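# Rotate scoop in palm-up hand so mouth faces away from thumb

## Task

A scoop rests upright on the open, palm-up hand. Using the hand alone, rotate it so it is still upright and its mouth points roughly toward the hand's edge away from the thumb (little-finger side). It fails if the scoop contacts anything but the hand (wrist, wrist camera and its mast included) or leaves the hand, if the arm or wrist moves, or if the palm stops facing up at any moment. To finish, bring everything to rest with no hand motor overloaded or near overload (motors dead from the start are ignored), then declare completion. The hand is then flattened automatically; the scoop must not drop lower while that happens and must still be upright with its mouth facing that way.

## Robot and tools

Robot: one Doosan M1013 six-joint arm carrying a four-digit right hand (index, middle, ring, thumb) with sixteen hinge motors. There is a single camera, cam_wrist (672x504), on a mast at the wrist. In this job the arm must not move at all; only the fingers work.

Frames. Poses and velocities in results are in the arm's base frame (metres, quaternion wxyz). Offsets you command are along the Hand target's own axes. Hand point axes: +z runs along straightened fingers toward the tips; +x runs across the palm away from the thumb (so the goal direction for the scoop's mouth is +x); +y points out of the palm's face, which sits at y = -0.062 m between z = -0.110 and -0.049 m. The camera mast occupies x +0.042 to +0.098, z -0.158 to -0.110, reaching y = +0.064; keep the scoop clear of it and of the wrist.

execute_actions(actions, cameras). actions is a list of actions; each action is a list of up to 15 rows, one row per 1/30 s step; a short action repeats its final row until step 15. Every row has 24 numbers, each in [-1, 1]:
1-6: dx, dy, dz, rx, ry, rz, an offset (not a pose) from the Hand target as it stood when this action began, along that target's axes; 1.0 equals 0.6 m or 180 degrees; rx..rz form one rotation vector. Every row counts from the same start, so nonzero values would shift the arm again on each call. For this task always send 0 for all six, which holds the arm even if it rests slightly short of its target.
7-22: hinge goals, in this order: index_abd, index_mcp, index_pip, index_dip, middle_abd, middle_mcp, middle_pip, middle_dip, ring_abd, ring_mcp, ring_pip, ring_dip, thumb_cmc, thumb_axl, thumb_mcp, thumb_ipl. Each is an absolute goal scaled linearly between the hinge's two stops. Angles at +1 / -1 and the straight value: finger _abd +60/-60 deg, straight 0.00 (toward -1 swings away from thumb); _mcp -18/+128, straight 0.75; _pip -29/+108, straight 0.58; _dip -21/+117, straight 0.70 (toward -1 curls toward the palm). thumb_cmc -20/+120, straight 0.71 (toward -1 brings the thumb round in front of the palm); thumb_axl -27/+140, straight 0.68 (rolls the thumb about its own line); thumb_mcp -69/+109, straight 0.23; thumb_ipl -77/+108, straight 0.17.
23: current_limit, cap for all motors, mapped from 0 mA at -1 to 550 mA at +1 (minimum 11 mA); it also limits hinge speed. Low values may not lift a finger.
24: speed, set-point rate = (speed+1)/2 x 8.5 rad/s.
Starting values: current_limit +0.4, speed -0.6. Settings persist until rewritten. To keep the hand unchanged, resend the last sixteen goals plus limit and speed; at scene start read a result first and copy its values. An empty actions list returns state plus all camera images.

Geometry hints: with straight fingers, knuckle hinges at z = -0.017 m, tips 0.139 m beyond; index centre line 0.023 m toward the thumb from the hand point, middle and ring 0.023 and 0.068 m the other way, at y = -0.076. Bending fingers first lifts tips toward +y. Fingertips have rubber caps over their last 0.03 m; the rest is hard plastic.

Results: hand pose and velocities, Hand target, joint positions and torques, and per-motor lists in the order above: hand_goal (current goals), hand_measured (actual hinge positions, same scale), hand_current_ma (positive pushes toward -1), hand_state (moving, goal, blocked, overload), plus hand_current_limit and hand_speed. A motor at 495 mA or more accumulates seconds (decaying below that); at 5 s it shuts off for 10 s and then returns to its goal. Before finishing, check no current is near 495 mA. Pressing harder comes from placing the goal further past the contact.

move(target, speed, blend, blocking, cameras): drives the arm along a straight path to an offset row (or up to 15 rows) from the Hand target; speed 0.002-2 m/s. Not needed here, since the arm must stay put.
wait(seconds, cameras): lets time pass, 0-3600 s, sending nothing new.
stop(cameras): brakes a running move.
zoom_image(camera, region): enlarges part of the latest cam_wrist image; region [x0, y0, x1, y1] in pixels, at most 504 each way.
clear_fault(cameras): clears a reported torque or force fault.
read_manual(section): licence texts only.
finished_scene(scene): ends the scene (scene 1 here); this is how you declare done. Irreversible.

Avoid: any pose offset other than zero; flicking the scoop off the hand or into the mast/camera; letting it slide off the palm edge; driving motors into sustained high current; tipping the scoop over. Work in small finger steps, checking camera images and hand_state between calls, and finish with fingers relaxed so the scoop will not drop when the hand is flattened. Faster completion, smooth motion and little motor effort are favoured.

Each tool is called after "Call:" in YAML: its name, and indented under it one key for each argument.

## Session

I'll start by looking at the scene.

Call:
execute_actions:
  actions: []
  cameras: ["all"]

Scene clock: 0.00 s.
end_effector_position=(+0.6966, -0.0202, +0.4802) hand_goal=(+0.000, +0.754, +0.576, +0.696, +0.000, +0.754, +0.576, +0.696, +0.000, +0.754, +0.576, +0.696, -0.104, +0.540, +0.162, +0.106) hand_measured=(+0.000, +0.768, +0.578, +0.696, +0.000, +0.768, +0.576, +0.696, +0.000, +0.762, +0.576, +0.696, -0.092, +0.542, +0.164, +0.108) hand_current_ma=(+0, +26, +3, +0, +0, +26, +1, +0, +0, +13, +0, +0, +20, +3, +3, +2) hand_state=(goal, goal, goal, goal, goal, goal, goal, goal, goal, goal, goal, goal, goal, goal, goal, goal) hand_current_limit=0.40 hand_speed=-0.60 end_effector_quat_wxyz=(+0.708, +0.697, +0.083, +0.075)
Joint positions: [0.282 0.411 1.79 -1.548 1.626 -0.953]
Joint velocities: within noise
Joint torques (N m): no reading
Hand target: +0.6966, -0.0203, +0.4802; +0.708, +0.697, +0.083, +0.075

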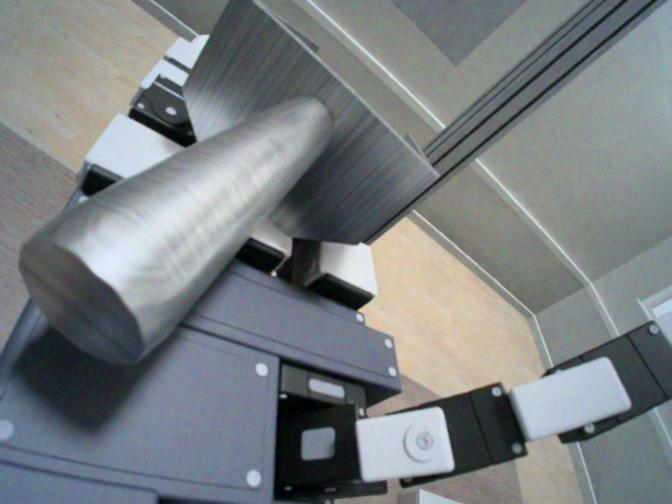

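Call:
zoom_image:
  camera: "cam_wrist"
  region: [0, 0, 450, 400]

Call:
zoom_image:
  camera: "cam_wrist"
  region: [200, 200, 672, 504]

Scaled by 1.120 from the camera's image (finer frame: 960x720).

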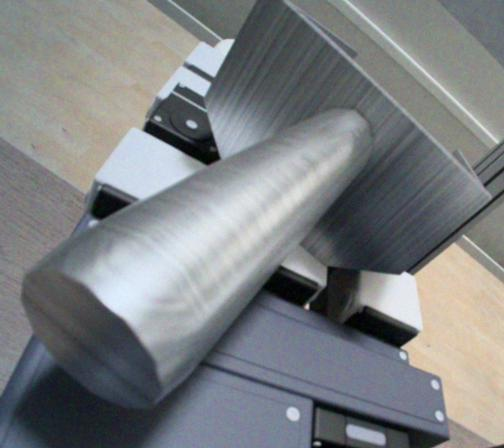

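Scaled by 1.068 from the camera's image (finer frame: 960x720).

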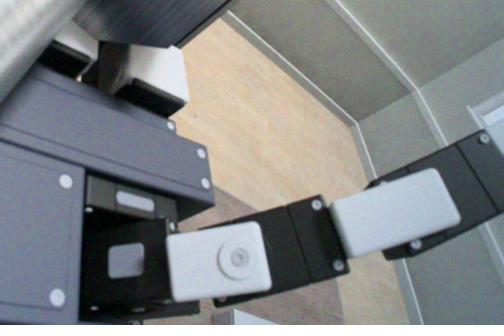

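Call:
zoom_image:
  camera: "cam_wrist"
  region: [240, 0, 450, 180]

Call:
zoom_image:
  camera: "cam_wrist"
  region: [80, 0, 280, 180]

Call:
zoom_image:
  camera: "cam_wrist"
  region: [180, 160, 420, 360]

Scaled by 2.400 from the camera's image (finer frame: 960x720).

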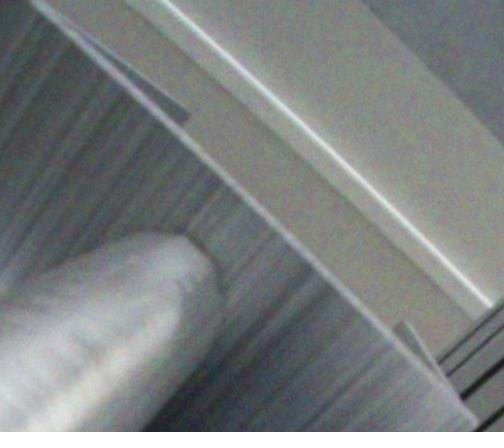

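Scaled by 2.520 from the camera's image (finer frame: 960x720).

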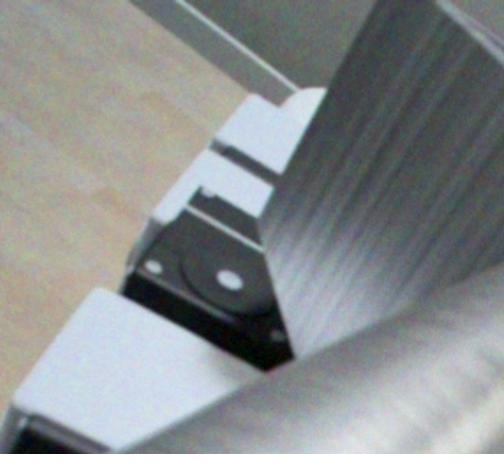

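Scaled by 2.100 from the camera's image (finer frame: 960x720).

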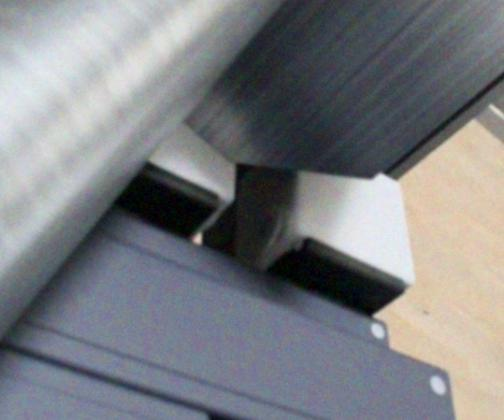

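Call:
execute_actions:
  actions:
    - [[0,0,0,0,0,0, 0.0,0.754,0.576,0.696, 0.0,0.754,0.576,0.696, 0.0,0.754,0.576,0.696, -0.104,0.677,0.0,-0.978, 0.4,-0.7]]
  cameras: ["cam_wrist"]

Scene clock: 30.13 s.
end_effector_position=(+0.6966, -0.0203, +0.4802) hand_goal=(+0.000, +0.754, +0.576, +0.696, +0.000, +0.754, +0.576, +0.696, +0.000, +0.754, +0.576, +0.696, -0.104, +0.678, +0.000, -0.978) hand_measured=(+0.000, +0.768, +0.578, +0.696, +0.000, +0.768, +0.576, +0.696, +0.000, +0.762, +0.576, +0.696, -0.092, +0.676, +0.000, -0.976) hand_current_ma=(+0, +26, +3, +0, +0, +26, +1, +0, +0, +13, +0, +0, +19, -1, +0, +1) hand_state=(goal, goal, goal, goal, goal, goal, goal, goal, goal, goal, goal, goal, goal, goal, goal, goal) hand_current_limit=0.40 hand_speed=-0.70 end_effector_quat_wxyz=(+0.708, +0.697, +0.083, +0.075)
Joint positions: [0.282 0.411 1.79 -1.548 1.626 -0.953]
Joint torques (N m): [-1.28 -74.83 -30.95 -2.23 1.65 0.11]
Hand target: +0.6966, -0.0203, +0.4802; +0.708, +0.697, +0.083, +0.075
Off the commanded pose: 0.000 m, 0 deg.
Step readings (end_effector_position):
0: (+0.6966, -0.0202, +0.4802)
1: (+0.6966, -0.0202, +0.4802)
2: (+0.6966, -0.0202, +0.4802)
4: (+0.6966, -0.0202, +0.4802)
8: (+0.6966, -0.0203, +0.4802)
15: (+0.6966, -0.0203, +0.4802)

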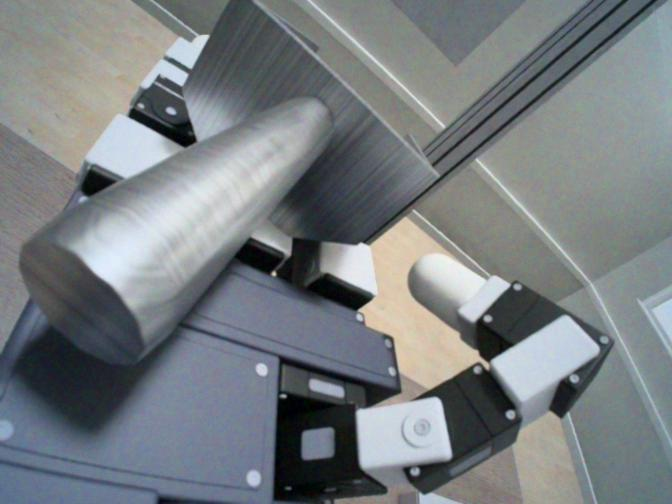

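Call:
execute_actions:
  actions:
    - [[0,0,0,0,0,0, 0.0,0.754,0.576,0.696, 0.0,0.754,0.576,0.696, 0.0,0.754,0.576,0.696, -0.45,0.677,0.02,-0.978, 0.4,-0.75]]
  cameras: ["cam_wrist"]

Scene clock: 31.20 s.
end_effector_position=(+0.6966, -0.0203, +0.4802) hand_goal=(+0.000, +0.754, +0.576, +0.696, +0.000, +0.754, +0.576, +0.696, +0.000, +0.754, +0.576, +0.696, -0.450, +0.678, +0.020, -0.978) hand_measured=(+0.000, +0.768, +0.578, +0.696, +0.000, +0.768, +0.576, +0.696, +0.000, +0.762, +0.576, +0.696, -0.444, +0.678, +0.014, -0.976) hand_current_ma=(+0, +26, +3, +0, +0, +26, +1, +0, +0, +13, +0, +0, +6, -1, -10, +1) hand_state=(goal, goal, goal, goal, goal, goal, goal, goal, goal, goal, goal, goal, goal, goal, goal, goal) hand_current_limit=0.40 hand_speed=-0.75 end_effector_quat_wxyz=(+0.708, +0.697, +0.083, +0.075)
Joint positions: [0.282 0.411 1.79 -1.548 1.626 -0.953]
Joint torques (N m): [-1.14 -74.75 -30.89 -2.23 1.67 0.12]
Hand target: +0.6966, -0.0203, +0.4802; +0.708, +0.697, +0.083, +0.075
Off the commanded pose: 0.000 m, 0 deg.
Step readings (end_effector_position):
0: (+0.6966, -0.0203, +0.4802)
1: (+0.6966, -0.0203, +0.4802)
2: (+0.6966, -0.0202, +0.4802)
4: (+0.6966, -0.0203, +0.4802)
8: (+0.6966, -0.0203, +0.4802)
15: (+0.6966, -0.0203, +0.4802)

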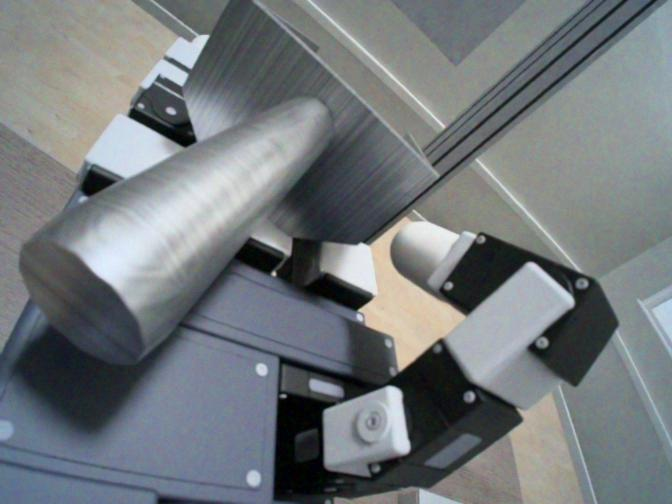

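Call:
execute_actions:
  actions:
    - [[0,0,0,0,0,0, 0.0,0.754,0.576,0.696, 0.0,0.754,0.576,0.696, 0.0,0.754,0.576,0.696, -0.757,0.677,0.02,-0.978, 0.4,-0.8]]
  cameras: ["cam_wrist"]

Scene clock: 32.10 s.
end_effector_position=(+0.6966, -0.0203, +0.4802) hand_goal=(+0.000, +0.754, +0.576, +0.696, +0.000, +0.754, +0.576, +0.696, +0.000, +0.754, +0.576, +0.696, -0.756, +0.678, +0.020, -0.978) hand_measured=(+0.000, +0.768, +0.578, +0.696, +0.000, +0.768, +0.576, +0.696, +0.000, +0.762, +0.576, +0.696, -0.754, +0.678, +0.014, -0.976) hand_current_ma=(+0, +26, +3, +0, +0, +26, +1, +0, +0, +13, +0, +0, +1, -1, -10, +1) hand_state=(goal, goal, goal, goal, goal, goal, goal, goal, goal, goal, goal, goal, goal, goal, goal, goal) hand_current_limit=0.40 hand_speed=-0.80 end_effector_quat_wxyz=(+0.708, +0.697, +0.083, +0.075)
Joint positions: [0.282 0.411 1.79 -1.548 1.626 -0.953]
Joint torques (N m): [-1.4 -74.6 -30.92 -2.24 1.68 0.05]
Hand target: +0.6966, -0.0203, +0.4802; +0.708, +0.697, +0.083, +0.075
Off the commanded pose: 0.000 m, 0 deg.
Step readings (end_effector_position):
0: (+0.6966, -0.0203, +0.4802)
1: (+0.6966, -0.0203, +0.4802)
2: (+0.6966, -0.0203, +0.4802)
4: (+0.6966, -0.0203, +0.4802)
8: (+0.6966, -0.0203, +0.4802)
15: (+0.6966, -0.0203, +0.4802)

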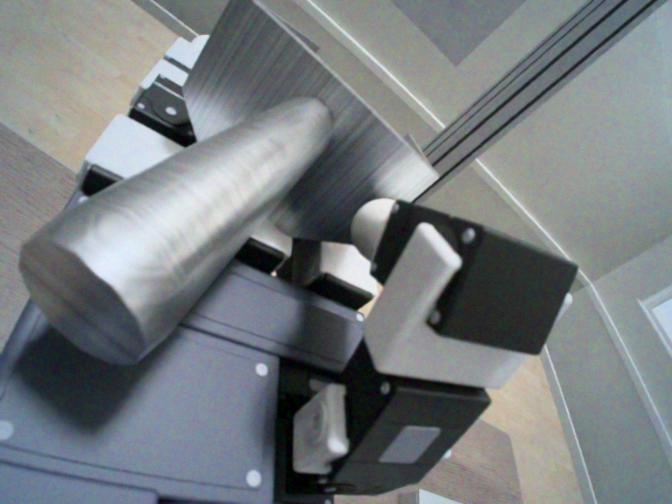

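Call:
execute_actions:
  actions:
    - [[0,0,0,0,0,0, 0.0,0.754,0.576,0.696, 0.0,0.754,0.576,0.696, 0.0,0.754,0.576,0.696, -0.757,0.677,-0.1685,-0.805, 0.4,-0.9]]
    - [[0,0,0,0,0,0, 0.0,0.754,0.576,0.696, 0.0,0.754,0.576,0.696, 0.0,0.754,0.576,0.696, -0.757,0.677,-0.1685,-0.805, 0.4,-0.9]]
  cameras: ["cam_wrist"]

Scene clock: 33.60 s.
end_effector_position=(+0.6966, -0.0203, +0.4802) hand_goal=(+0.000, +0.754, +0.576, +0.696, +0.000, +0.754, +0.576, +0.696, +0.000, +0.754, +0.576, +0.696, -0.756, +0.678, -0.168, -0.804) hand_measured=(+0.000, +0.768, +0.578, +0.696, +0.000, +0.768, +0.576, +0.696, +0.000, +0.762, +0.576, +0.696, -0.754, +0.678, -0.166, -0.808) hand_current_ma=(+0, +26, +3, +0, +0, +28, +1, +0, +0, +13, +0, +0, +1, -1, +1, -5) hand_state=(goal, goal, goal, goal, goal, goal, goal, goal, goal, goal, goal, goal, goal, goal, goal, goal) hand_current_limit=0.40 hand_speed=-0.90 end_effector_quat_wxyz=(+0.708, +0.697, +0.083, +0.075)
Joint positions: [0.282 0.411 1.79 -1.548 1.626 -0.953]
Joint torques (N m): [-1.42 -74.54 -31.01 -2.22 1.66 0.07]
Hand target: +0.6966, -0.0203, +0.4802; +0.708, +0.697, +0.083, +0.075
Off the commanded pose: 0.000 m, 0 deg.
Step readings (end_effector_position):
0: (+0.6966, -0.0203, +0.4802)
1: (+0.6966, -0.0203, +0.4802)
2: (+0.6966, -0.0203, +0.4802)
4: (+0.6966, -0.0203, +0.4802)
8: (+0.6966, -0.0202, +0.4802)
15: (+0.6966, -0.0203, +0.4802)
16: (+0.6966, -0.0203, +0.4802)
17: (+0.6966, -0.0203, +0.4802)
19: (+0.6966, -0.0203, +0.4802)
23: (+0.6966, -0.0203, +0.4802)
30: (+0.6966, -0.0203, +0.4802)

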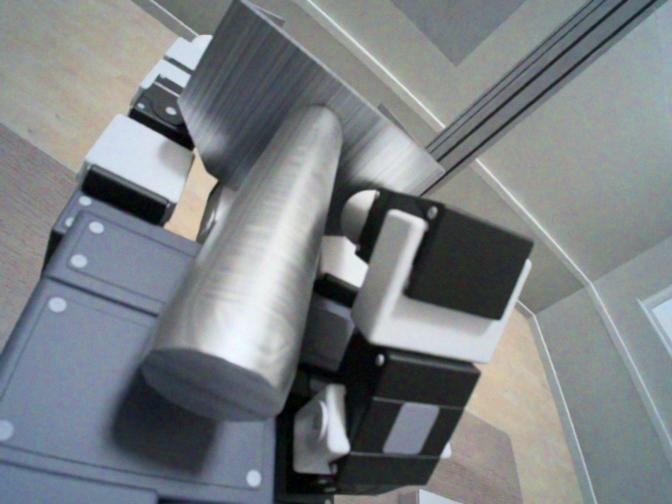

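Call:
execute_actions:
  actions:
    - [[0,0,0,0,0,0, 0.0,0.754,0.576,0.696, 0.0,0.754,0.576,0.696, 0.0,0.754,0.576,0.696, -0.757,0.677,-0.281,-0.6216, 0.4,-0.9]]
    - [[0,0,0,0,0,0, 0.0,0.754,0.576,0.696, 0.0,0.754,0.576,0.696, 0.0,0.754,0.576,0.696, -0.757,0.677,-0.281,-0.6216, 0.4,-0.9]]
  cameras: ["cam_wrist"]

Scene clock: 35.57 s.
end_effector_position=(+0.6966, -0.0203, +0.4802) hand_goal=(+0.000, +0.754, +0.576, +0.696, +0.000, +0.754, +0.576, +0.696, +0.000, +0.754, +0.576, +0.696, -0.756, +0.678, -0.280, -0.622) hand_measured=(+0.000, +0.768, +0.578, +0.696, +0.000, +0.770, +0.576, +0.696, +0.000, +0.762, +0.576, +0.696, -0.754, +0.674, -0.286, -0.636) hand_current_ma=(+0, +26, +3, +0, +0, +33, +1, +0, +0, +13, +0, +0, +2, -6, -9, -38) hand_state=(goal, goal, goal, goal, goal, goal, goal, goal, goal, goal, goal, goal, goal, goal, goal, goal) hand_current_limit=0.40 hand_speed=-0.90 end_effector_quat_wxyz=(+0.708, +0.697, +0.083, +0.075)
Joint positions: [0.282 0.411 1.79 -1.548 1.626 -0.953]
Joint torques (N m): [-1.05 -74.74 -30.89 -2.27 1.66 0.07]
Hand target: +0.6966, -0.0203, +0.4802; +0.708, +0.697, +0.083, +0.075
Off the commanded pose: 0.000 m, 0 deg.
Step readings (end_effector_position):
0: (+0.6966, -0.0203, +0.4802)
1: (+0.6966, -0.0203, +0.4802)
2: (+0.6966, -0.0203, +0.4802)
4: (+0.6966, -0.0203, +0.4802)
8: (+0.6966, -0.0203, +0.4802)
15: (+0.6966, -0.0202, +0.4802)
16: (+0.6966, -0.0203, +0.4802)
17: (+0.6966, -0.0203, +0.4802)
19: (+0.6966, -0.0202, +0.4802)
23: (+0.6966, -0.0203, +0.4802)
30: (+0.6966, -0.0203, +0.4802)

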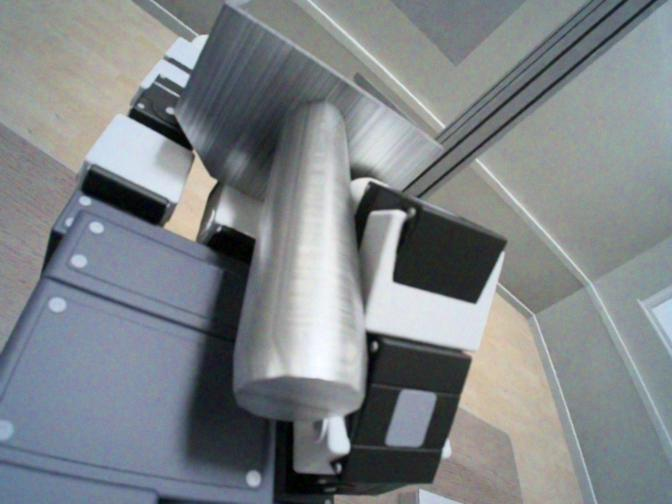

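Call:
execute_actions:
  actions:
    - [[0,0,0,0,0,0, 0.0,0.754,0.576,0.696, 0.0,0.754,0.576,0.696, 0.0,0.754,0.576,0.696, -0.757,0.677,-0.15,-0.84, 0.4,-0.9]]
    - [[0,0,0,0,0,0, 0.0,0.754,0.576,0.696, 0.0,0.754,0.576,0.696, 0.0,0.754,0.576,0.696, -0.2,0.677,-0.1,-0.84, 0.4,-0.75]]
    - [[0,0,0,0,0,0, 0.0,0.754,0.576,0.696, 0.0,0.754,0.576,0.696, 0.0,0.754,0.576,0.696, 0.2,0.677,0.225,0.168, 0.4,-0.6]]
    - [[0,0,0,0,0,0, 0.0,0.754,0.576,0.696, 0.0,0.754,0.576,0.696, 0.0,0.754,0.576,0.696, 0.74,0.677,0.225,0.168, 0.4,-0.7]]
  cameras: ["cam_wrist"]

Scene clock: 43.83 s.
end_effector_position=(+0.6966, -0.0203, +0.4802) hand_goal=(+0.000, +0.754, +0.576, +0.696, +0.000, +0.754, +0.576, +0.696, +0.000, +0.754, +0.576, +0.696, +0.740, +0.678, +0.226, +0.168) hand_measured=(+0.000, +0.768, +0.578, +0.696, +0.000, +0.770, +0.576, +0.696, +0.000, +0.762, +0.576, +0.696, +0.748, +0.676, +0.224, +0.166) hand_current_ma=(+0, +26, +3, +0, +0, +33, +1, +0, +0, +13, +0, +0, +12, -1, -3, -2) hand_state=(goal, goal, goal, goal, goal, goal, goal, goal, goal, goal, goal, goal, goal, goal, goal, goal) hand_current_limit=0.40 hand_speed=-0.70 end_effector_quat_wxyz=(+0.708, +0.697, +0.083, +0.075)
Joint positions: [0.282 0.411 1.79 -1.548 1.626 -0.953]
Joint torques (N m): [-1.29 -74.83 -30.78 -2.2 1.66 0.04]
Hand target: +0.6966, -0.0203, +0.4802; +0.708, +0.697, +0.083, +0.075
Off the commanded pose: 0.000 m, 0 deg.
Step readings (end_effector_position):
0: (+0.6966, -0.0203, +0.4802)
1: (+0.6966, -0.0203, +0.4802)
2: (+0.6966, -0.0203, +0.4802)
4: (+0.6966, -0.0203, +0.4802)
8: (+0.6966, -0.0203, +0.4802)
15: (+0.6966, -0.0203, +0.4802)
16: (+0.6966, -0.0203, +0.4802)
17: (+0.6966, -0.0203, +0.4802)
19: (+0.6966, -0.0203, +0.4802)
23: (+0.6966, -0.0203, +0.4802)
30: (+0.6966, -0.0203, +0.4802)
31: (+0.6966, -0.0203, +0.4802)
32: (+0.6966, -0.0203, +0.4802)
34: (+0.6966, -0.0203, +0.4802)
38: (+0.6966, -0.0203, +0.4802)
45: (+0.6966, -0.0203, +0.4802)
46: (+0.6966, -0.0203, +0.4802)
47: (+0.6966, -0.0203, +0.4802)
49: (+0.6966, -0.0203, +0.4802)
53: (+0.6966, -0.0203, +0.4802)
60: (+0.6966, -0.0203, +0.4802)

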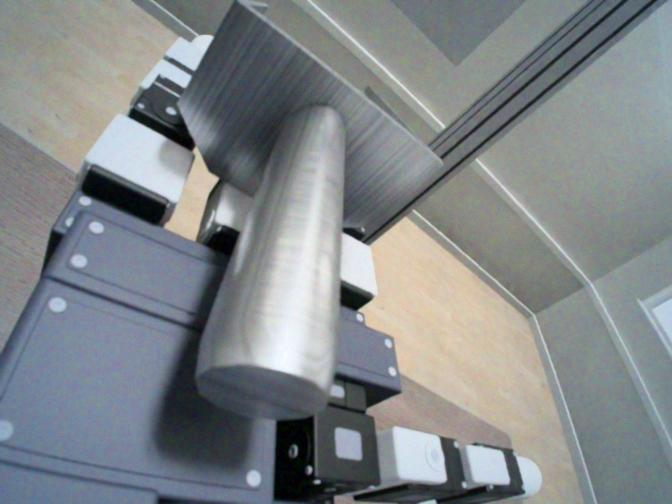

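Call:
execute_actions:
  actions:
    - [[0,0,0,0,0,0, -0.25,0.754,0.576,0.696, -0.25,0.754,0.576,0.696, -0.25,0.754,0.576,0.696, 0.74,0.677,0.225,0.168, 0.4,-0.9]]
  cameras: ["cam_wrist"]

Scene clock: 45.33 s.
end_effector_position=(+0.6966, -0.0203, +0.4802) hand_goal=(-0.250, +0.754, +0.576, +0.696, -0.250, +0.754, +0.576, +0.696, -0.250, +0.754, +0.576, +0.696, +0.740, +0.678, +0.226, +0.168) hand_measured=(-0.248, +0.768, +0.578, +0.696, -0.246, +0.770, +0.576, +0.696, -0.248, +0.762, +0.576, +0.696, +0.748, +0.676, +0.224, +0.166) hand_current_ma=(+2, +26, +3, +0, +3, +33, +1, +0, +2, +13, +0, +0, +12, -1, -3, -2) hand_state=(goal, goal, goal, goal, goal, goal, goal, goal, goal, goal, goal, goal, goal, goal, goal, goal) hand_current_limit=0.40 hand_speed=-0.90 end_effector_quat_wxyz=(+0.708, +0.697, +0.083, +0.075)
Joint positions: [0.282 0.411 1.79 -1.548 1.626 -0.953]
Joint torques (N m): [-1.48 -74.74 -30.7 -2.22 1.65 0.02]
Hand target: +0.6966, -0.0203, +0.4802; +0.708, +0.697, +0.083, +0.075
Off the commanded pose: 0.000 m, 0 deg.
Step readings (end_effector_position):
0: (+0.6966, -0.0203, +0.4802)
1: (+0.6966, -0.0203, +0.4802)
2: (+0.6966, -0.0203, +0.4802)
4: (+0.6966, -0.0203, +0.4802)
8: (+0.6966, -0.0203, +0.4802)
15: (+0.6966, -0.0203, +0.4802)

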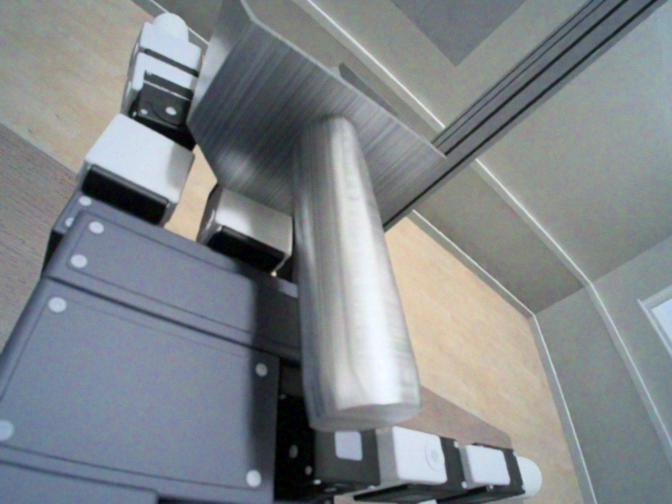

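Call:
execute_actions:
  actions:
    - [[0,0,0,0,0,0, -0.45,0.754,0.576,0.696, -0.45,0.754,0.576,0.696, -0.46,0.754,0.576,0.696, 0.74,0.677,0.225,0.168, 0.4,-0.9]]
  cameras: ["cam_wrist"]

Scene clock: 46.47 s.
end_effector_position=(+0.6966, -0.0203, +0.4802) hand_goal=(-0.450, +0.754, +0.576, +0.696, -0.450, +0.754, +0.576, +0.696, -0.460, +0.754, +0.576, +0.696, +0.740, +0.678, +0.226, +0.168) hand_measured=(-0.448, +0.768, +0.578, +0.696, -0.446, +0.770, +0.576, +0.696, -0.458, +0.762, +0.576, +0.696, +0.748, +0.676, +0.224, +0.166) hand_current_ma=(+2, +26, +3, +0, +3, +33, +1, +0, +2, +13, +0, +0, +12, -1, -3, -2) hand_state=(goal, goal, goal, goal, goal, goal, goal, goal, goal, goal, goal, goal, goal, goal, goal, goal) hand_current_limit=0.40 hand_speed=-0.90 end_effector_quat_wxyz=(+0.708, +0.697, +0.083, +0.075)
Joint positions: [0.282 0.411 1.79 -1.548 1.626 -0.953]
Joint torques (N m): [-1.21 -74.77 -30.83 -2.26 1.67 0.04]
Hand target: +0.6966, -0.0203, +0.4802; +0.708, +0.697, +0.083, +0.075
Off the commanded pose: 0.000 m, 0 deg.
Step readings (end_effector_position):
0: (+0.6966, -0.0203, +0.4802)
1: (+0.6966, -0.0203, +0.4802)
2: (+0.6966, -0.0203, +0.4802)
4: (+0.6966, -0.0203, +0.4802)
8: (+0.6966, -0.0203, +0.4802)
15: (+0.6966, -0.0203, +0.4802)

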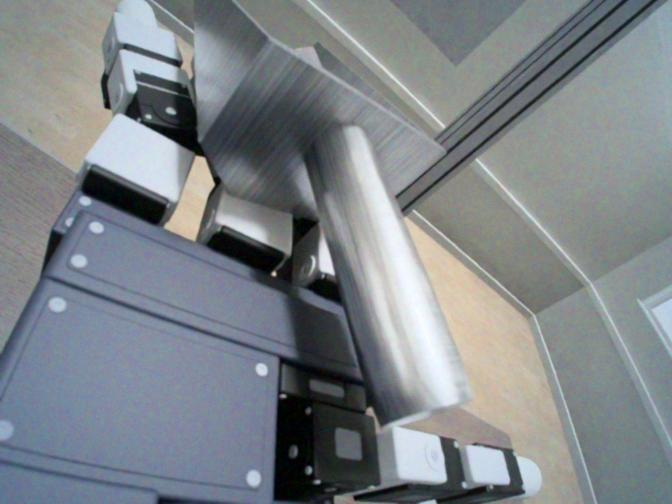

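Call:
execute_actions:
  actions:
    - [[0,0,0,0,0,0, -0.64,0.754,0.576,0.696, -0.66,0.754,0.576,0.696, -0.70,0.754,0.576,0.696, 0.74,0.677,0.225,0.168, 0.4,-0.9]]
  cameras: ["cam_wrist"]

Scene clock: 47.70 s.
end_effector_position=(+0.6966, -0.0203, +0.4802) hand_goal=(-0.640, +0.754, +0.576, +0.696, -0.660, +0.754, +0.576, +0.696, -0.700, +0.754, +0.576, +0.696, +0.740, +0.678, +0.226, +0.168) hand_measured=(-0.634, +0.768, +0.578, +0.696, -0.634, +0.770, +0.576, +0.696, -0.698, +0.762, +0.576, +0.696, +0.748, +0.676, +0.224, +0.166) hand_current_ma=(+7, +26, +3, +0, +43, +33, +1, +0, +2, +14, +0, +0, +12, -1, -3, -2) hand_state=(goal, goal, goal, goal, blocked, goal, goal, goal, goal, goal, goal, goal, goal, goal, goal, goal) hand_current_limit=0.40 hand_speed=-0.90 end_effector_quat_wxyz=(+0.708, +0.697, +0.083, +0.075)
Joint positions: [0.282 0.411 1.79 -1.548 1.626 -0.953]
Joint torques (N m): [-1.37 -74.75 -30.84 -2.19 1.68 0.05]
Hand target: +0.6966, -0.0203, +0.4802; +0.708, +0.697, +0.083, +0.075
Off the commanded pose: 0.000 m, 0 deg.
Step readings (end_effector_position):
0: (+0.6966, -0.0203, +0.4802)
1: (+0.6966, -0.0203, +0.4802)
2: (+0.6966, -0.0203, +0.4802)
4: (+0.6966, -0.0203, +0.4802)
8: (+0.6966, -0.0203, +0.4802)
15: (+0.6966, -0.0203, +0.4802)

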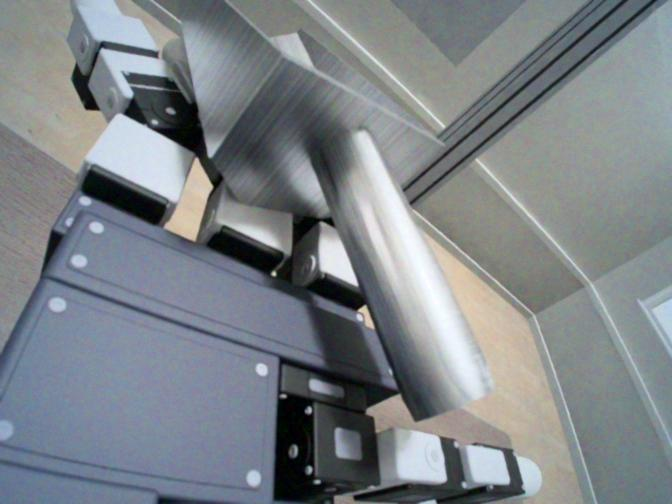

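Call:
execute_actions:
  actions:
    - [[0,0,0,0,0,0, -0.634,0.82,0.576,0.696, -0.634,0.754,0.576,0.696, -0.70,0.754,0.576,0.696, 0.74,0.677,0.225,0.168, 0.4,-0.9]]
    - [[0,0,0,0,0,0, -0.15,0.82,0.576,0.696, -0.634,0.754,0.576,0.696, -0.70,0.754,0.576,0.696, 0.74,0.677,0.225,0.168, 0.4,-0.8]]
  cameras: ["cam_wrist"]

Scene clock: 54.20 s.
end_effector_position=(+0.6966, -0.0203, +0.4802) hand_goal=(-0.150, +0.820, +0.576, +0.696, -0.634, +0.754, +0.576, +0.696, -0.700, +0.754, +0.576, +0.696, +0.740, +0.678, +0.226, +0.168) hand_measured=(-0.152, +0.828, +0.578, +0.696, -0.630, +0.772, +0.576, +0.696, -0.698, +0.764, +0.576, +0.696, +0.748, +0.676, +0.224, +0.166) hand_current_ma=(-2, +11, +3, +0, +3, +38, +1, +0, +2, +15, +0, +0, +12, -1, -3, -2) hand_state=(goal, goal, goal, goal, goal, goal, goal, goal, goal, goal, goal, goal, goal, goal, goal, goal) hand_current_limit=0.40 hand_speed=-0.80 end_effector_quat_wxyz=(+0.708, +0.697, +0.083, +0.075)
Joint positions: [0.282 0.411 1.79 -1.548 1.626 -0.953]
Joint torques (N m): [-1.25 -74.9 -30.84 -2.22 1.68 0.06]
Hand target: +0.6966, -0.0203, +0.4802; +0.708, +0.697, +0.083, +0.075
Off the commanded pose: 0.000 m, 0 deg.
Step readings (end_effector_position):
0: (+0.6966, -0.0203, +0.4802)
1: (+0.6966, -0.0203, +0.4802)
2: (+0.6966, -0.0203, +0.4802)
4: (+0.6966, -0.0203, +0.4802)
8: (+0.6966, -0.0203, +0.4802)
15: (+0.6966, -0.0203, +0.4802)
16: (+0.6966, -0.0203, +0.4802)
17: (+0.6966, -0.0203, +0.4802)
19: (+0.6966, -0.0203, +0.4802)
23: (+0.6966, -0.0203, +0.4802)
30: (+0.6966, -0.0203, +0.4802)

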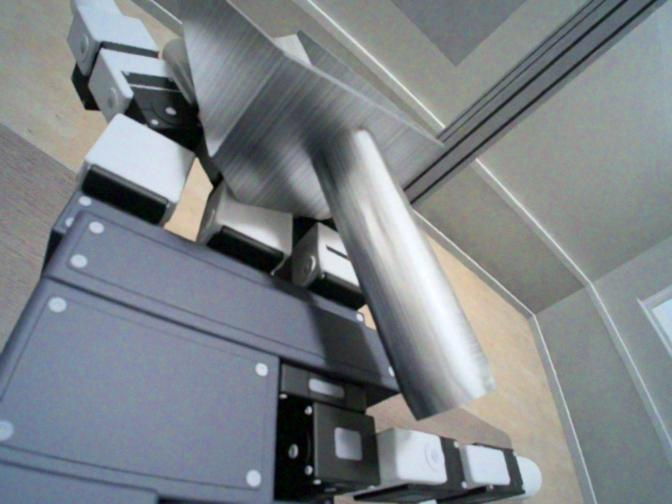

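Call:
execute_actions:
  actions:
    - [[0,0,0,0,0,0, -0.12,0.2055,0.95,0.855, -0.634,0.754,0.576,0.696, -0.70,0.754,0.576,0.696, 0.74,0.677,0.225,0.168, 0.4,-0.75]]
    - [[0,0,0,0,0,0, -0.12,0.2055,0.95,0.855, -0.634,0.754,0.576,0.696, -0.70,0.754,0.576,0.696, 0.74,0.677,0.225,0.168, 0.4,-0.75]]
  cameras: ["cam_wrist"]

Scene clock: 55.70 s.
end_effector_position=(+0.6966, -0.0203, +0.4802) hand_goal=(-0.120, +0.206, +0.950, +0.856, -0.634, +0.754, +0.576, +0.696, -0.700, +0.754, +0.576, +0.696, +0.740, +0.678, +0.226, +0.168) hand_measured=(-0.122, +0.230, +0.950, +0.854, -0.630, +0.772, +0.578, +0.696, -0.698, +0.764, +0.576, +0.696, +0.748, +0.676, +0.224, +0.166) hand_current_ma=(-2, +51, +0, -2, +3, +38, +1, +0, +2, +15, +0, +0, +12, -1, -3, -2) hand_state=(goal, blocked, goal, goal, goal, goal, goal, goal, goal, goal, goal, goal, goal, goal, goal, goal) hand_current_limit=0.40 hand_speed=-0.75 end_effector_quat_wxyz=(+0.708, +0.697, +0.083, +0.075)
Joint positions: [0.282 0.411 1.79 -1.548 1.626 -0.953]
Joint torques (N m): [-1.14 -75.04 -30.88 -2.22 1.65 0.05]
Hand target: +0.6966, -0.0203, +0.4802; +0.708, +0.697, +0.083, +0.075
Off the commanded pose: 0.000 m, 0 deg.
Step readings (end_effector_position):
0: (+0.6966, -0.0203, +0.4802)
1: (+0.6966, -0.0203, +0.4802)
2: (+0.6966, -0.0203, +0.4802)
4: (+0.6966, -0.0203, +0.4802)
8: (+0.6966, -0.0203, +0.4802)
15: (+0.6966, -0.0203, +0.4802)
16: (+0.6966, -0.0203, +0.4802)
17: (+0.6966, -0.0203, +0.4802)
19: (+0.6966, -0.0203, +0.4802)
23: (+0.6966, -0.0203, +0.4802)
30: (+0.6966, -0.0203, +0.4802)

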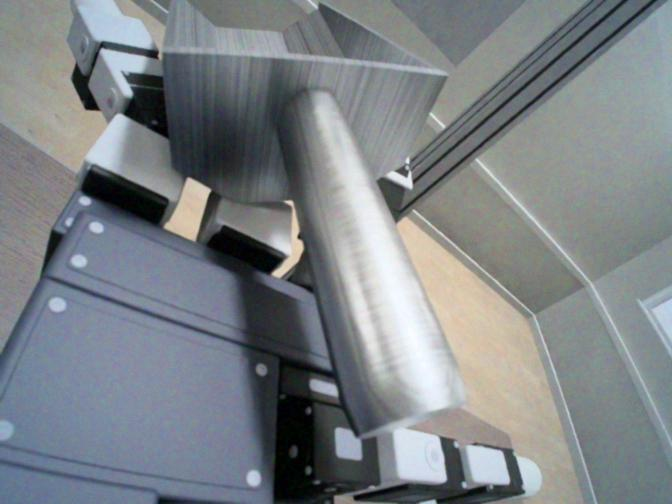

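Call:
execute_actions:
  actions:
    - [[0,0,0,0,0,0, -0.12,0.754,0.95,0.855, -0.634,0.754,0.576,0.696, -0.70,0.754,0.576,0.696, 0.74,0.677,0.225,0.168, 0.4,-0.85]]
    - [[0,0,0,0,0,0, -0.12,0.754,0.95,0.855, -0.634,0.754,0.576,0.696, -0.70,0.754,0.576,0.696, 0.74,0.677,0.225,0.168, 0.4,-0.85]]
  cameras: ["cam_wrist"]

Scene clock: 57.27 s.
end_effector_position=(+0.6966, -0.0203, +0.4802) hand_goal=(-0.120, +0.754, +0.950, +0.856, -0.634, +0.754, +0.576, +0.696, -0.700, +0.754, +0.576, +0.696, +0.740, +0.678, +0.226, +0.168) hand_measured=(-0.122, +0.762, +0.950, +0.854, -0.630, +0.772, +0.578, +0.696, -0.698, +0.764, +0.576, +0.696, +0.748, +0.676, +0.224, +0.166) hand_current_ma=(-2, +11, +0, -2, +3, +38, +1, +0, +2, +15, +0, +0, +12, -1, -3, -2) hand_state=(goal, goal, goal, goal, goal, goal, goal, goal, goal, goal, goal, goal, goal, goal, goal, goal) hand_current_limit=0.40 hand_speed=-0.85 end_effector_quat_wxyz=(+0.708, +0.697, +0.083, +0.075)
Joint positions: [0.282 0.411 1.79 -1.548 1.626 -0.953]
Joint torques (N m): [-1.49 -74.79 -30.85 -2.24 1.63 0.06]
Hand target: +0.6966, -0.0203, +0.4802; +0.708, +0.697, +0.083, +0.075
Off the commanded pose: 0.000 m, 0 deg.
Step readings (end_effector_position):
0: (+0.6966, -0.0203, +0.4802)
1: (+0.6966, -0.0203, +0.4802)
2: (+0.6966, -0.0203, +0.4802)
4: (+0.6966, -0.0203, +0.4802)
8: (+0.6966, -0.0203, +0.4802)
15: (+0.6966, -0.0203, +0.4802)
16: (+0.6966, -0.0203, +0.4802)
17: (+0.6966, -0.0203, +0.4802)
19: (+0.6966, -0.0203, +0.4802)
23: (+0.6966, -0.0203, +0.4802)
30: (+0.6966, -0.0203, +0.4802)

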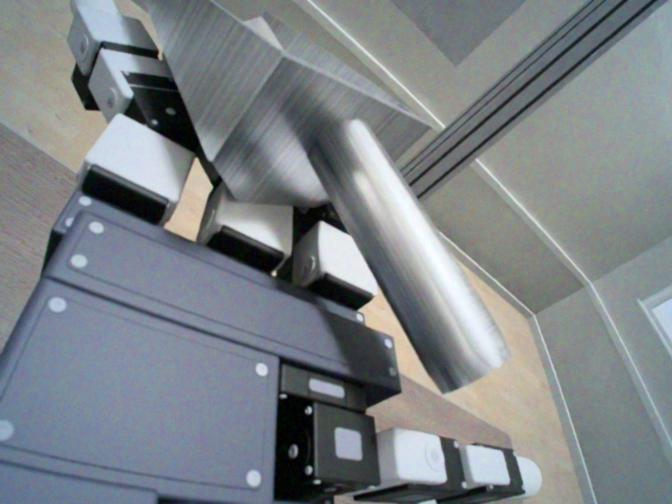

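Call:
execute_actions:
  actions:
    - [[0,0,0,0,0,0, -0.12,0.754,0.576,0.696, -0.634,0.754,0.576,0.696, -0.70,0.754,0.576,0.696, 0.74,0.677,0.562,-0.805, 0.4,-0.6]]
    - [[0,0,0,0,0,0, -0.12,0.754,0.576,0.696, -0.634,0.754,0.576,0.696, -0.70,0.754,0.576,0.696, -0.14,0.677,0.562,-0.805, 0.4,-0.7]]
  cameras: ["cam_wrist"]

Scene clock: 63.57 s.
end_effector_position=(+0.6966, -0.0203, +0.4802) hand_goal=(-0.120, +0.754, +0.576, +0.696, -0.634, +0.754, +0.576, +0.696, -0.700, +0.754, +0.576, +0.696, -0.140, +0.678, +0.562, -0.804) hand_measured=(-0.122, +0.762, +0.584, +0.700, -0.630, +0.772, +0.578, +0.696, -0.698, +0.764, +0.576, +0.696, -0.128, +0.676, +0.560, -0.802) hand_current_ma=(-2, +11, +9, +3, +3, +38, +1, +0, +2, +15, +0, +0, +18, -1, -2, +1) hand_state=(goal, goal, goal, goal, goal, goal, goal, goal, goal, goal, goal, goal, goal, goal, goal, goal) hand_current_limit=0.40 hand_speed=-0.70 end_effector_quat_wxyz=(+0.708, +0.697, +0.083, +0.075)
Joint positions: [0.282 0.411 1.79 -1.548 1.626 -0.953]
Joint torques (N m): [-1.39 -74.87 -30.86 -2.26 1.63 0.09]
Hand target: +0.6966, -0.0203, +0.4802; +0.708, +0.697, +0.083, +0.075
Off the commanded pose: 0.000 m, 0 deg.
Step readings (end_effector_position):
0: (+0.6966, -0.0203, +0.4802)
1: (+0.6966, -0.0203, +0.4802)
2: (+0.6966, -0.0203, +0.4802)
4: (+0.6966, -0.0203, +0.4802)
8: (+0.6966, -0.0203, +0.4802)
15: (+0.6966, -0.0203, +0.4802)
16: (+0.6966, -0.0203, +0.4802)
17: (+0.6966, -0.0203, +0.4802)
19: (+0.6966, -0.0203, +0.4802)
23: (+0.6966, -0.0203, +0.4802)
30: (+0.6966, -0.0203, +0.4802)

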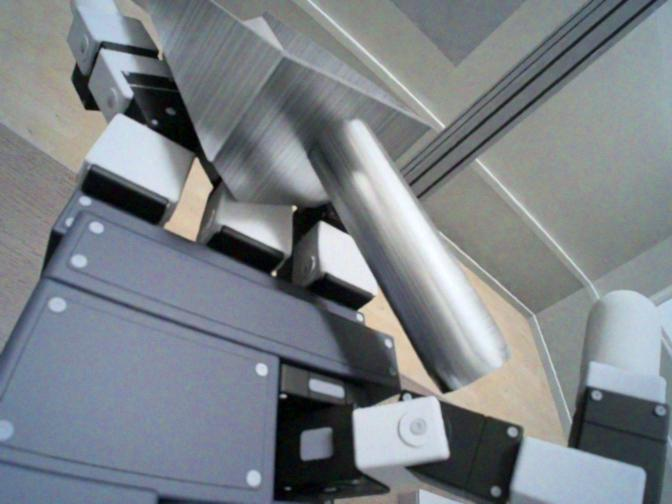

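Call:
execute_actions:
  actions:
    - [[0,0,0,0,0,0, -0.12,0.754,0.576,0.696, -0.634,0.754,0.576,0.696, -0.70,0.754,0.576,0.696, -0.5,0.677,0.562,-0.805, 0.4,-0.75]]
  cameras: ["cam_wrist"]

Scene clock: 64.63 s.
end_effector_position=(+0.6966, -0.0203, +0.4802) hand_goal=(-0.120, +0.754, +0.576, +0.696, -0.634, +0.754, +0.576, +0.696, -0.700, +0.754, +0.576, +0.696, -0.500, +0.678, +0.562, -0.804) hand_measured=(-0.122, +0.762, +0.584, +0.700, -0.630, +0.772, +0.578, +0.696, -0.698, +0.764, +0.576, +0.696, -0.496, +0.676, +0.560, -0.802) hand_current_ma=(-2, +11, +9, +3, +3, +38, +1, +0, +2, +15, +0, +0, +5, -1, -2, +1) hand_state=(goal, goal, goal, goal, goal, goal, goal, goal, goal, goal, goal, goal, goal, goal, goal, goal) hand_current_limit=0.40 hand_speed=-0.75 end_effector_quat_wxyz=(+0.708, +0.697, +0.083, +0.075)
Joint positions: [0.282 0.411 1.79 -1.548 1.626 -0.953]
Joint torques (N m): [-1.41 -74.87 -30.89 -2.22 1.66 0.1]
Hand target: +0.6966, -0.0203, +0.4802; +0.708, +0.697, +0.083, +0.075
Off the commanded pose: 0.000 m, 0 deg.
Step readings (end_effector_position):
0: (+0.6966, -0.0203, +0.4802)
1: (+0.6966, -0.0203, +0.4802)
2: (+0.6966, -0.0203, +0.4802)
4: (+0.6966, -0.0203, +0.4802)
8: (+0.6966, -0.0203, +0.4802)
15: (+0.6966, -0.0203, +0.4802)

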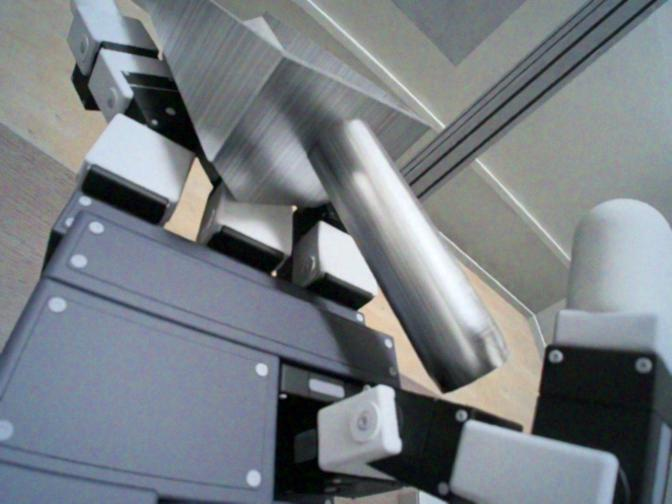

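Call:
execute_actions:
  actions:
    - [[0,0,0,0,0,0, -0.12,0.754,0.576,0.696, -0.634,0.754,0.576,0.696, -0.70,0.754,0.576,0.696, -0.72,0.677,0.562,-0.805, 0.4,-0.8]]
  cameras: ["cam_wrist"]

Scene clock: 65.53 s.
end_effector_position=(+0.6966, -0.0203, +0.4802) hand_goal=(-0.120, +0.754, +0.576, +0.696, -0.634, +0.754, +0.576, +0.696, -0.700, +0.754, +0.576, +0.696, -0.720, +0.678, +0.562, -0.804) hand_measured=(-0.122, +0.762, +0.584, +0.700, -0.630, +0.772, +0.578, +0.696, -0.698, +0.764, +0.576, +0.696, -0.718, +0.676, +0.560, -0.802) hand_current_ma=(-2, +11, +9, +3, +3, +38, +1, +0, +2, +15, +0, +0, +1, -1, -2, +1) hand_state=(goal, goal, goal, goal, goal, goal, goal, goal, goal, goal, goal, goal, goal, goal, goal, goal) hand_current_limit=0.40 hand_speed=-0.80 end_effector_quat_wxyz=(+0.708, +0.697, +0.083, +0.075)
Joint positions: [0.282 0.411 1.79 -1.548 1.626 -0.953]
Joint torques (N m): [-1.53 -74.88 -30.82 -2.23 1.67 0.13]
Hand target: +0.6966, -0.0203, +0.4802; +0.708, +0.697, +0.083, +0.075
Off the commanded pose: 0.000 m, 0 deg.
Step readings (end_effector_position):
0: (+0.6966, -0.0203, +0.4802)
1: (+0.6966, -0.0203, +0.4802)
2: (+0.6966, -0.0203, +0.4802)
4: (+0.6966, -0.0203, +0.4802)
8: (+0.6966, -0.0203, +0.4802)
15: (+0.6966, -0.0203, +0.4802)

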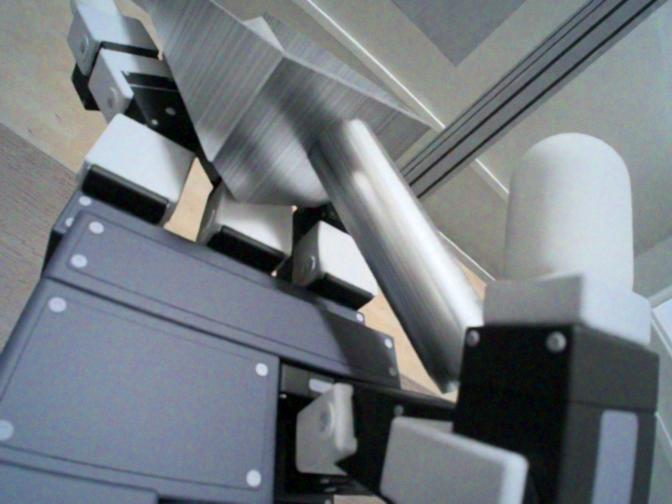

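Call:
execute_actions:
  actions:
    - [[0,0,0,0,0,0, -0.12,0.754,0.576,0.696, -0.634,0.754,0.576,0.696, -0.70,0.754,0.576,0.696, -0.886,0.677,0.562,-0.805, 0.4,-0.85]]
  cameras: ["cam_wrist"]

Scene clock: 66.37 s.
end_effector_position=(+0.6966, -0.0203, +0.4802) hand_goal=(-0.120, +0.754, +0.576, +0.696, -0.634, +0.754, +0.576, +0.696, -0.700, +0.754, +0.576, +0.696, -0.886, +0.678, +0.562, -0.804) hand_measured=(-0.122, +0.762, +0.584, +0.700, -0.630, +0.772, +0.578, +0.696, -0.698, +0.764, +0.576, +0.696, -0.886, +0.676, +0.560, -0.802) hand_current_ma=(-2, +11, +9, +3, +3, +38, +1, +0, +2, +15, +0, +0, +0, -1, -2, +1) hand_state=(goal, goal, goal, goal, goal, goal, goal, goal, goal, goal, goal, goal, goal, goal, goal, goal) hand_current_limit=0.40 hand_speed=-0.85 end_effector_quat_wxyz=(+0.708, +0.697, +0.083, +0.075)
Joint positions: [0.282 0.411 1.79 -1.548 1.626 -0.953]
Joint torques (N m): [-1.23 -75.02 -31.05 -2.18 1.67 0.11]
Hand target: +0.6966, -0.0203, +0.4802; +0.708, +0.697, +0.083, +0.075
Off the commanded pose: 0.000 m, 0 deg.
Step readings (end_effector_position):
0: (+0.6966, -0.0203, +0.4802)
1: (+0.6966, -0.0203, +0.4802)
2: (+0.6966, -0.0203, +0.4802)
4: (+0.6966, -0.0203, +0.4802)
8: (+0.6966, -0.0203, +0.4802)
15: (+0.6966, -0.0203, +0.4802)

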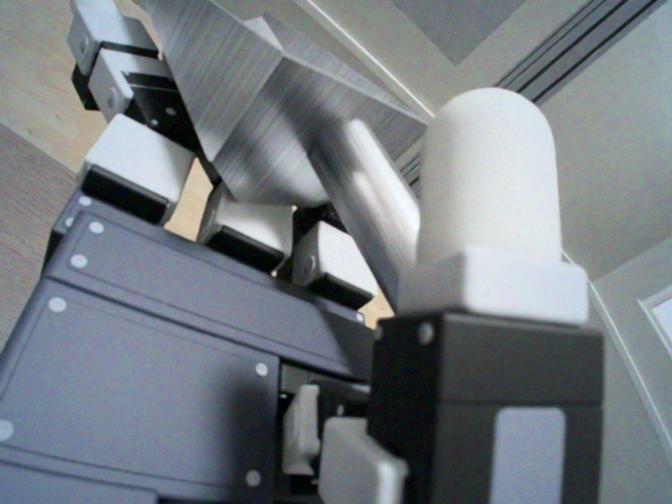

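Call:
execute_actions:
  actions:
    - [[0,0,0,0,0,0, -0.12,0.754,0.576,0.696, -0.634,0.754,0.576,0.696, -0.70,0.754,0.576,0.696, -0.886,0.677,0.337,-0.481, 0.4,-0.75]]
    - [[0,0,0,0,0,0, -0.12,0.754,0.576,0.696, -0.634,0.754,0.576,0.696, -0.70,0.754,0.576,0.696, -0.971,0.677,0.337,-0.2, 0.4,-0.8]]
    - [[0,0,0,0,0,0, -0.12,0.754,0.576,0.696, -0.634,0.754,0.576,0.696, -0.70,0.754,0.576,0.696, -0.971,0.677,0.0,0.1, 0.4,-0.85]]
  cameras: ["cam_wrist"]

Scene clock: 69.20 s.
end_effector_position=(+0.6966, -0.0203, +0.4802) hand_goal=(-0.120, +0.754, +0.576, +0.696, -0.634, +0.754, +0.576, +0.696, -0.700, +0.754, +0.576, +0.696, -0.970, +0.678, +0.000, +0.100) hand_measured=(-0.122, +0.762, +0.584, +0.700, -0.630, +0.772, +0.578, +0.696, -0.698, +0.764, +0.576, +0.696, -0.972, +0.676, +0.000, +0.098) hand_current_ma=(-2, +11, +9, +3, +3, +38, +1, +0, +2, +15, +0, +0, -2, -1, +1, -4) hand_state=(goal, goal, goal, goal, goal, goal, goal, goal, goal, goal, goal, goal, goal, goal, goal, goal) hand_current_limit=0.40 hand_speed=-0.85 end_effector_quat_wxyz=(+0.708, +0.697, +0.083, +0.075)
Joint positions: [0.282 0.411 1.79 -1.548 1.626 -0.953]
Joint torques (N m): [-1.27 -75.09 -31.03 -2.25 1.68 0.13]
Hand target: +0.6966, -0.0203, +0.4802; +0.708, +0.697, +0.083, +0.075
Off the commanded pose: 0.000 m, 0 deg.
Step readings (end_effector_position):
0: (+0.6966, -0.0203, +0.4802)
1: (+0.6966, -0.0203, +0.4802)
2: (+0.6966, -0.0203, +0.4802)
4: (+0.6966, -0.0203, +0.4802)
8: (+0.6966, -0.0203, +0.4802)
15: (+0.6966, -0.0203, +0.4802)
16: (+0.6966, -0.0203, +0.4802)
17: (+0.6966, -0.0203, +0.4802)
19: (+0.6966, -0.0203, +0.4802)
23: (+0.6966, -0.0203, +0.4802)
30: (+0.6966, -0.0203, +0.4802)
31: (+0.6966, -0.0203, +0.4802)
32: (+0.6966, -0.0203, +0.4802)
34: (+0.6966, -0.0203, +0.4802)
38: (+0.6966, -0.0203, +0.4802)
45: (+0.6966, -0.0203, +0.4802)

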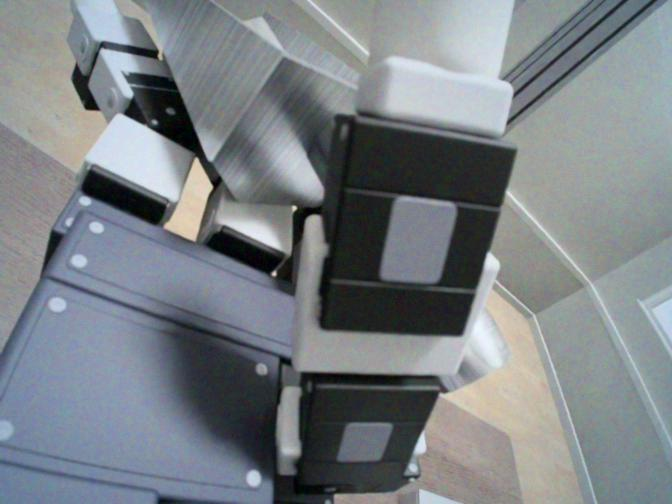

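Call:
execute_actions:
  actions:
    - [[0,0,0,0,0,0, -0.12,0.754,0.576,0.696, -0.634,0.754,0.576,0.696, -0.70,0.754,0.576,0.696, -0.7,0.677,-0.05,0.1, 0.4,-0.9]]
    - [[0,0,0,0,0,0, -0.12,0.754,0.576,0.696, -0.634,0.754,0.576,0.696, -0.70,0.754,0.576,0.696, -0.7,0.677,-0.05,0.1, 0.4,-0.9]]
  cameras: ["cam_wrist"]

Scene clock: 70.63 s.
end_effector_position=(+0.6966, -0.0203, +0.4802) hand_goal=(-0.120, +0.754, +0.576, +0.696, -0.634, +0.754, +0.576, +0.696, -0.700, +0.754, +0.576, +0.696, -0.700, +0.678, -0.050, +0.100) hand_measured=(-0.122, +0.762, +0.584, +0.700, -0.630, +0.772, +0.578, +0.696, -0.698, +0.764, +0.576, +0.696, -0.706, +0.676, -0.050, +0.098) hand_current_ma=(-2, +11, +9, +3, +3, +38, +1, +0, +2, +15, +0, +0, -8, -1, +0, -4) hand_state=(goal, goal, goal, goal, goal, goal, goal, goal, goal, goal, goal, goal, goal, goal, goal, goal) hand_current_limit=0.40 hand_speed=-0.90 end_effector_quat_wxyz=(+0.708, +0.697, +0.083, +0.075)
Joint positions: [0.282 0.411 1.79 -1.548 1.626 -0.953]
Joint torques (N m): [-1.23 -74.86 -30.98 -2.24 1.7 0.11]
Hand target: +0.6966, -0.0203, +0.4802; +0.708, +0.697, +0.083, +0.075
Off the commanded pose: 0.000 m, 0 deg.
Step readings (end_effector_position):
0: (+0.6966, -0.0203, +0.4802)
1: (+0.6966, -0.0203, +0.4802)
2: (+0.6966, -0.0203, +0.4802)
4: (+0.6966, -0.0203, +0.4802)
8: (+0.6966, -0.0203, +0.4802)
15: (+0.6966, -0.0203, +0.4802)
16: (+0.6966, -0.0203, +0.4802)
17: (+0.6966, -0.0203, +0.4802)
19: (+0.6966, -0.0203, +0.4802)
23: (+0.6966, -0.0203, +0.4802)
30: (+0.6966, -0.0203, +0.4802)

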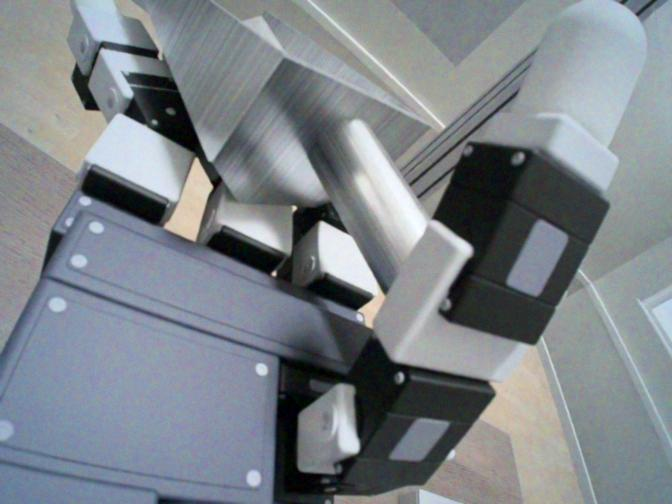

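Call:
execute_actions:
  actions:
    - [[0,0,0,0,0,0, -0.12,0.754,0.576,0.696, -0.634,0.754,0.576,0.696, -0.70,0.754,0.576,0.696, -0.5,0.677,-0.15,0.1, 0.4,-0.9]]
    - [[0,0,0,0,0,0, -0.12,0.754,0.576,0.696, -0.634,0.754,0.576,0.696, -0.70,0.754,0.576,0.696, -0.5,0.677,-0.15,0.1, 0.4,-0.9]]
  cameras: ["cam_wrist"]

Scene clock: 72.73 s.
end_effector_position=(+0.6966, -0.0203, +0.4802) hand_goal=(-0.120, +0.754, +0.576, +0.696, -0.634, +0.754, +0.576, +0.696, -0.700, +0.754, +0.576, +0.696, -0.500, +0.678, -0.150, +0.100) hand_measured=(-0.122, +0.762, +0.584, +0.700, -0.630, +0.772, +0.578, +0.696, -0.698, +0.764, +0.576, +0.696, -0.504, +0.676, -0.150, +0.098) hand_current_ma=(-2, +11, +9, +3, +3, +38, +1, +0, +2, +15, +0, +0, -3, -1, +0, -4) hand_state=(goal, goal, goal, goal, goal, goal, goal, goal, goal, goal, goal, goal, goal, goal, goal, goal) hand_current_limit=0.40 hand_speed=-0.90 end_effector_quat_wxyz=(+0.708, +0.697, +0.083, +0.075)
Joint positions: [0.282 0.411 1.79 -1.548 1.626 -0.953]
Joint torques (N m): [-1.27 -74.98 -30.94 -2.24 1.7 0.09]
Hand target: +0.6966, -0.0203, +0.4802; +0.708, +0.697, +0.083, +0.075
Off the commanded pose: 0.000 m, 0 deg.
Step readings (end_effector_position):
0: (+0.6966, -0.0203, +0.4802)
1: (+0.6966, -0.0203, +0.4802)
2: (+0.6966, -0.0203, +0.4802)
4: (+0.6966, -0.0203, +0.4802)
8: (+0.6966, -0.0203, +0.4802)
15: (+0.6966, -0.0203, +0.4802)
16: (+0.6966, -0.0203, +0.4802)
17: (+0.6966, -0.0203, +0.4802)
19: (+0.6966, -0.0203, +0.4802)
23: (+0.6966, -0.0203, +0.4802)
30: (+0.6966, -0.0203, +0.4802)

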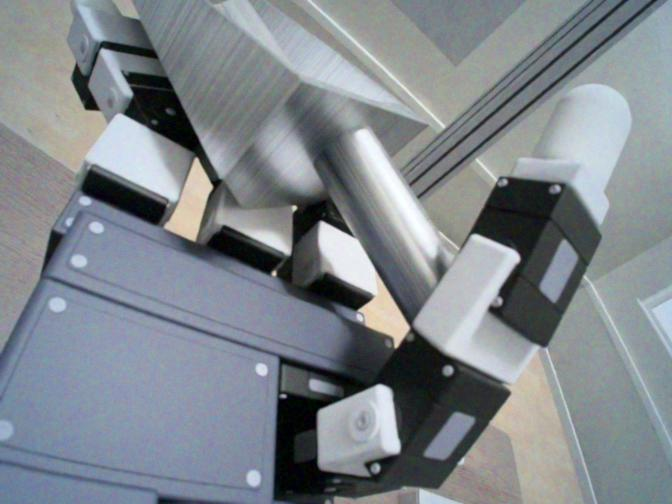

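Call:
execute_actions:
  actions:
    - [[0,0,0,0,0,0, -0.12,0.754,0.576,0.696, -0.634,0.754,0.576,0.696, -0.70,0.754,0.576,0.696, -0.32,0.677,-0.23,0.1, 0.4,-0.9]]
    - [[0,0,0,0,0,0, -0.12,0.754,0.576,0.696, -0.634,0.754,0.576,0.696, -0.70,0.754,0.576,0.696, -0.32,0.677,-0.23,0.1, 0.4,-0.9]]
  cameras: ["cam_wrist"]

Scene clock: 74.13 s.
end_effector_position=(+0.6966, -0.0203, +0.4802) hand_goal=(-0.120, +0.754, +0.576, +0.696, -0.634, +0.754, +0.576, +0.696, -0.700, +0.754, +0.576, +0.696, -0.320, +0.678, -0.230, +0.100) hand_measured=(-0.122, +0.762, +0.584, +0.700, -0.630, +0.772, +0.578, +0.696, -0.698, +0.764, +0.576, +0.696, -0.322, +0.676, -0.230, +0.098) hand_current_ma=(-2, +11, +9, +3, +3, +38, +1, +0, +2, +15, +0, +0, -1, -1, +0, -4) hand_state=(goal, goal, goal, goal, goal, goal, goal, goal, goal, goal, goal, goal, goal, goal, goal, goal) hand_current_limit=0.40 hand_speed=-0.90 end_effector_quat_wxyz=(+0.708, +0.697, +0.083, +0.075)
Joint positions: [0.282 0.411 1.79 -1.548 1.626 -0.953]
Joint torques (N m): [-1.15 -74.66 -30.79 -2.26 1.64 0.11]
Hand target: +0.6966, -0.0203, +0.4802; +0.708, +0.697, +0.083, +0.075
Off the commanded pose: 0.000 m, 0 deg.
Step readings (end_effector_position):
0: (+0.6966, -0.0203, +0.4802)
1: (+0.6966, -0.0203, +0.4802)
2: (+0.6966, -0.0203, +0.4802)
4: (+0.6966, -0.0203, +0.4802)
8: (+0.6966, -0.0203, +0.4802)
15: (+0.6966, -0.0203, +0.4802)
16: (+0.6966, -0.0203, +0.4802)
17: (+0.6966, -0.0203, +0.4802)
19: (+0.6966, -0.0203, +0.4802)
23: (+0.6966, -0.0203, +0.4802)
30: (+0.6966, -0.0203, +0.4802)

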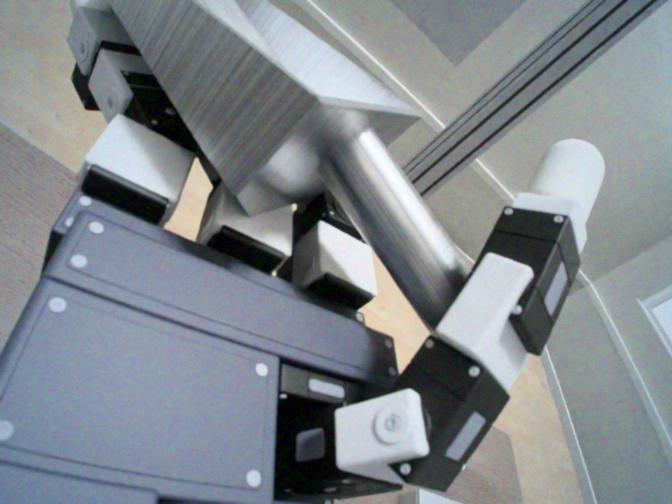

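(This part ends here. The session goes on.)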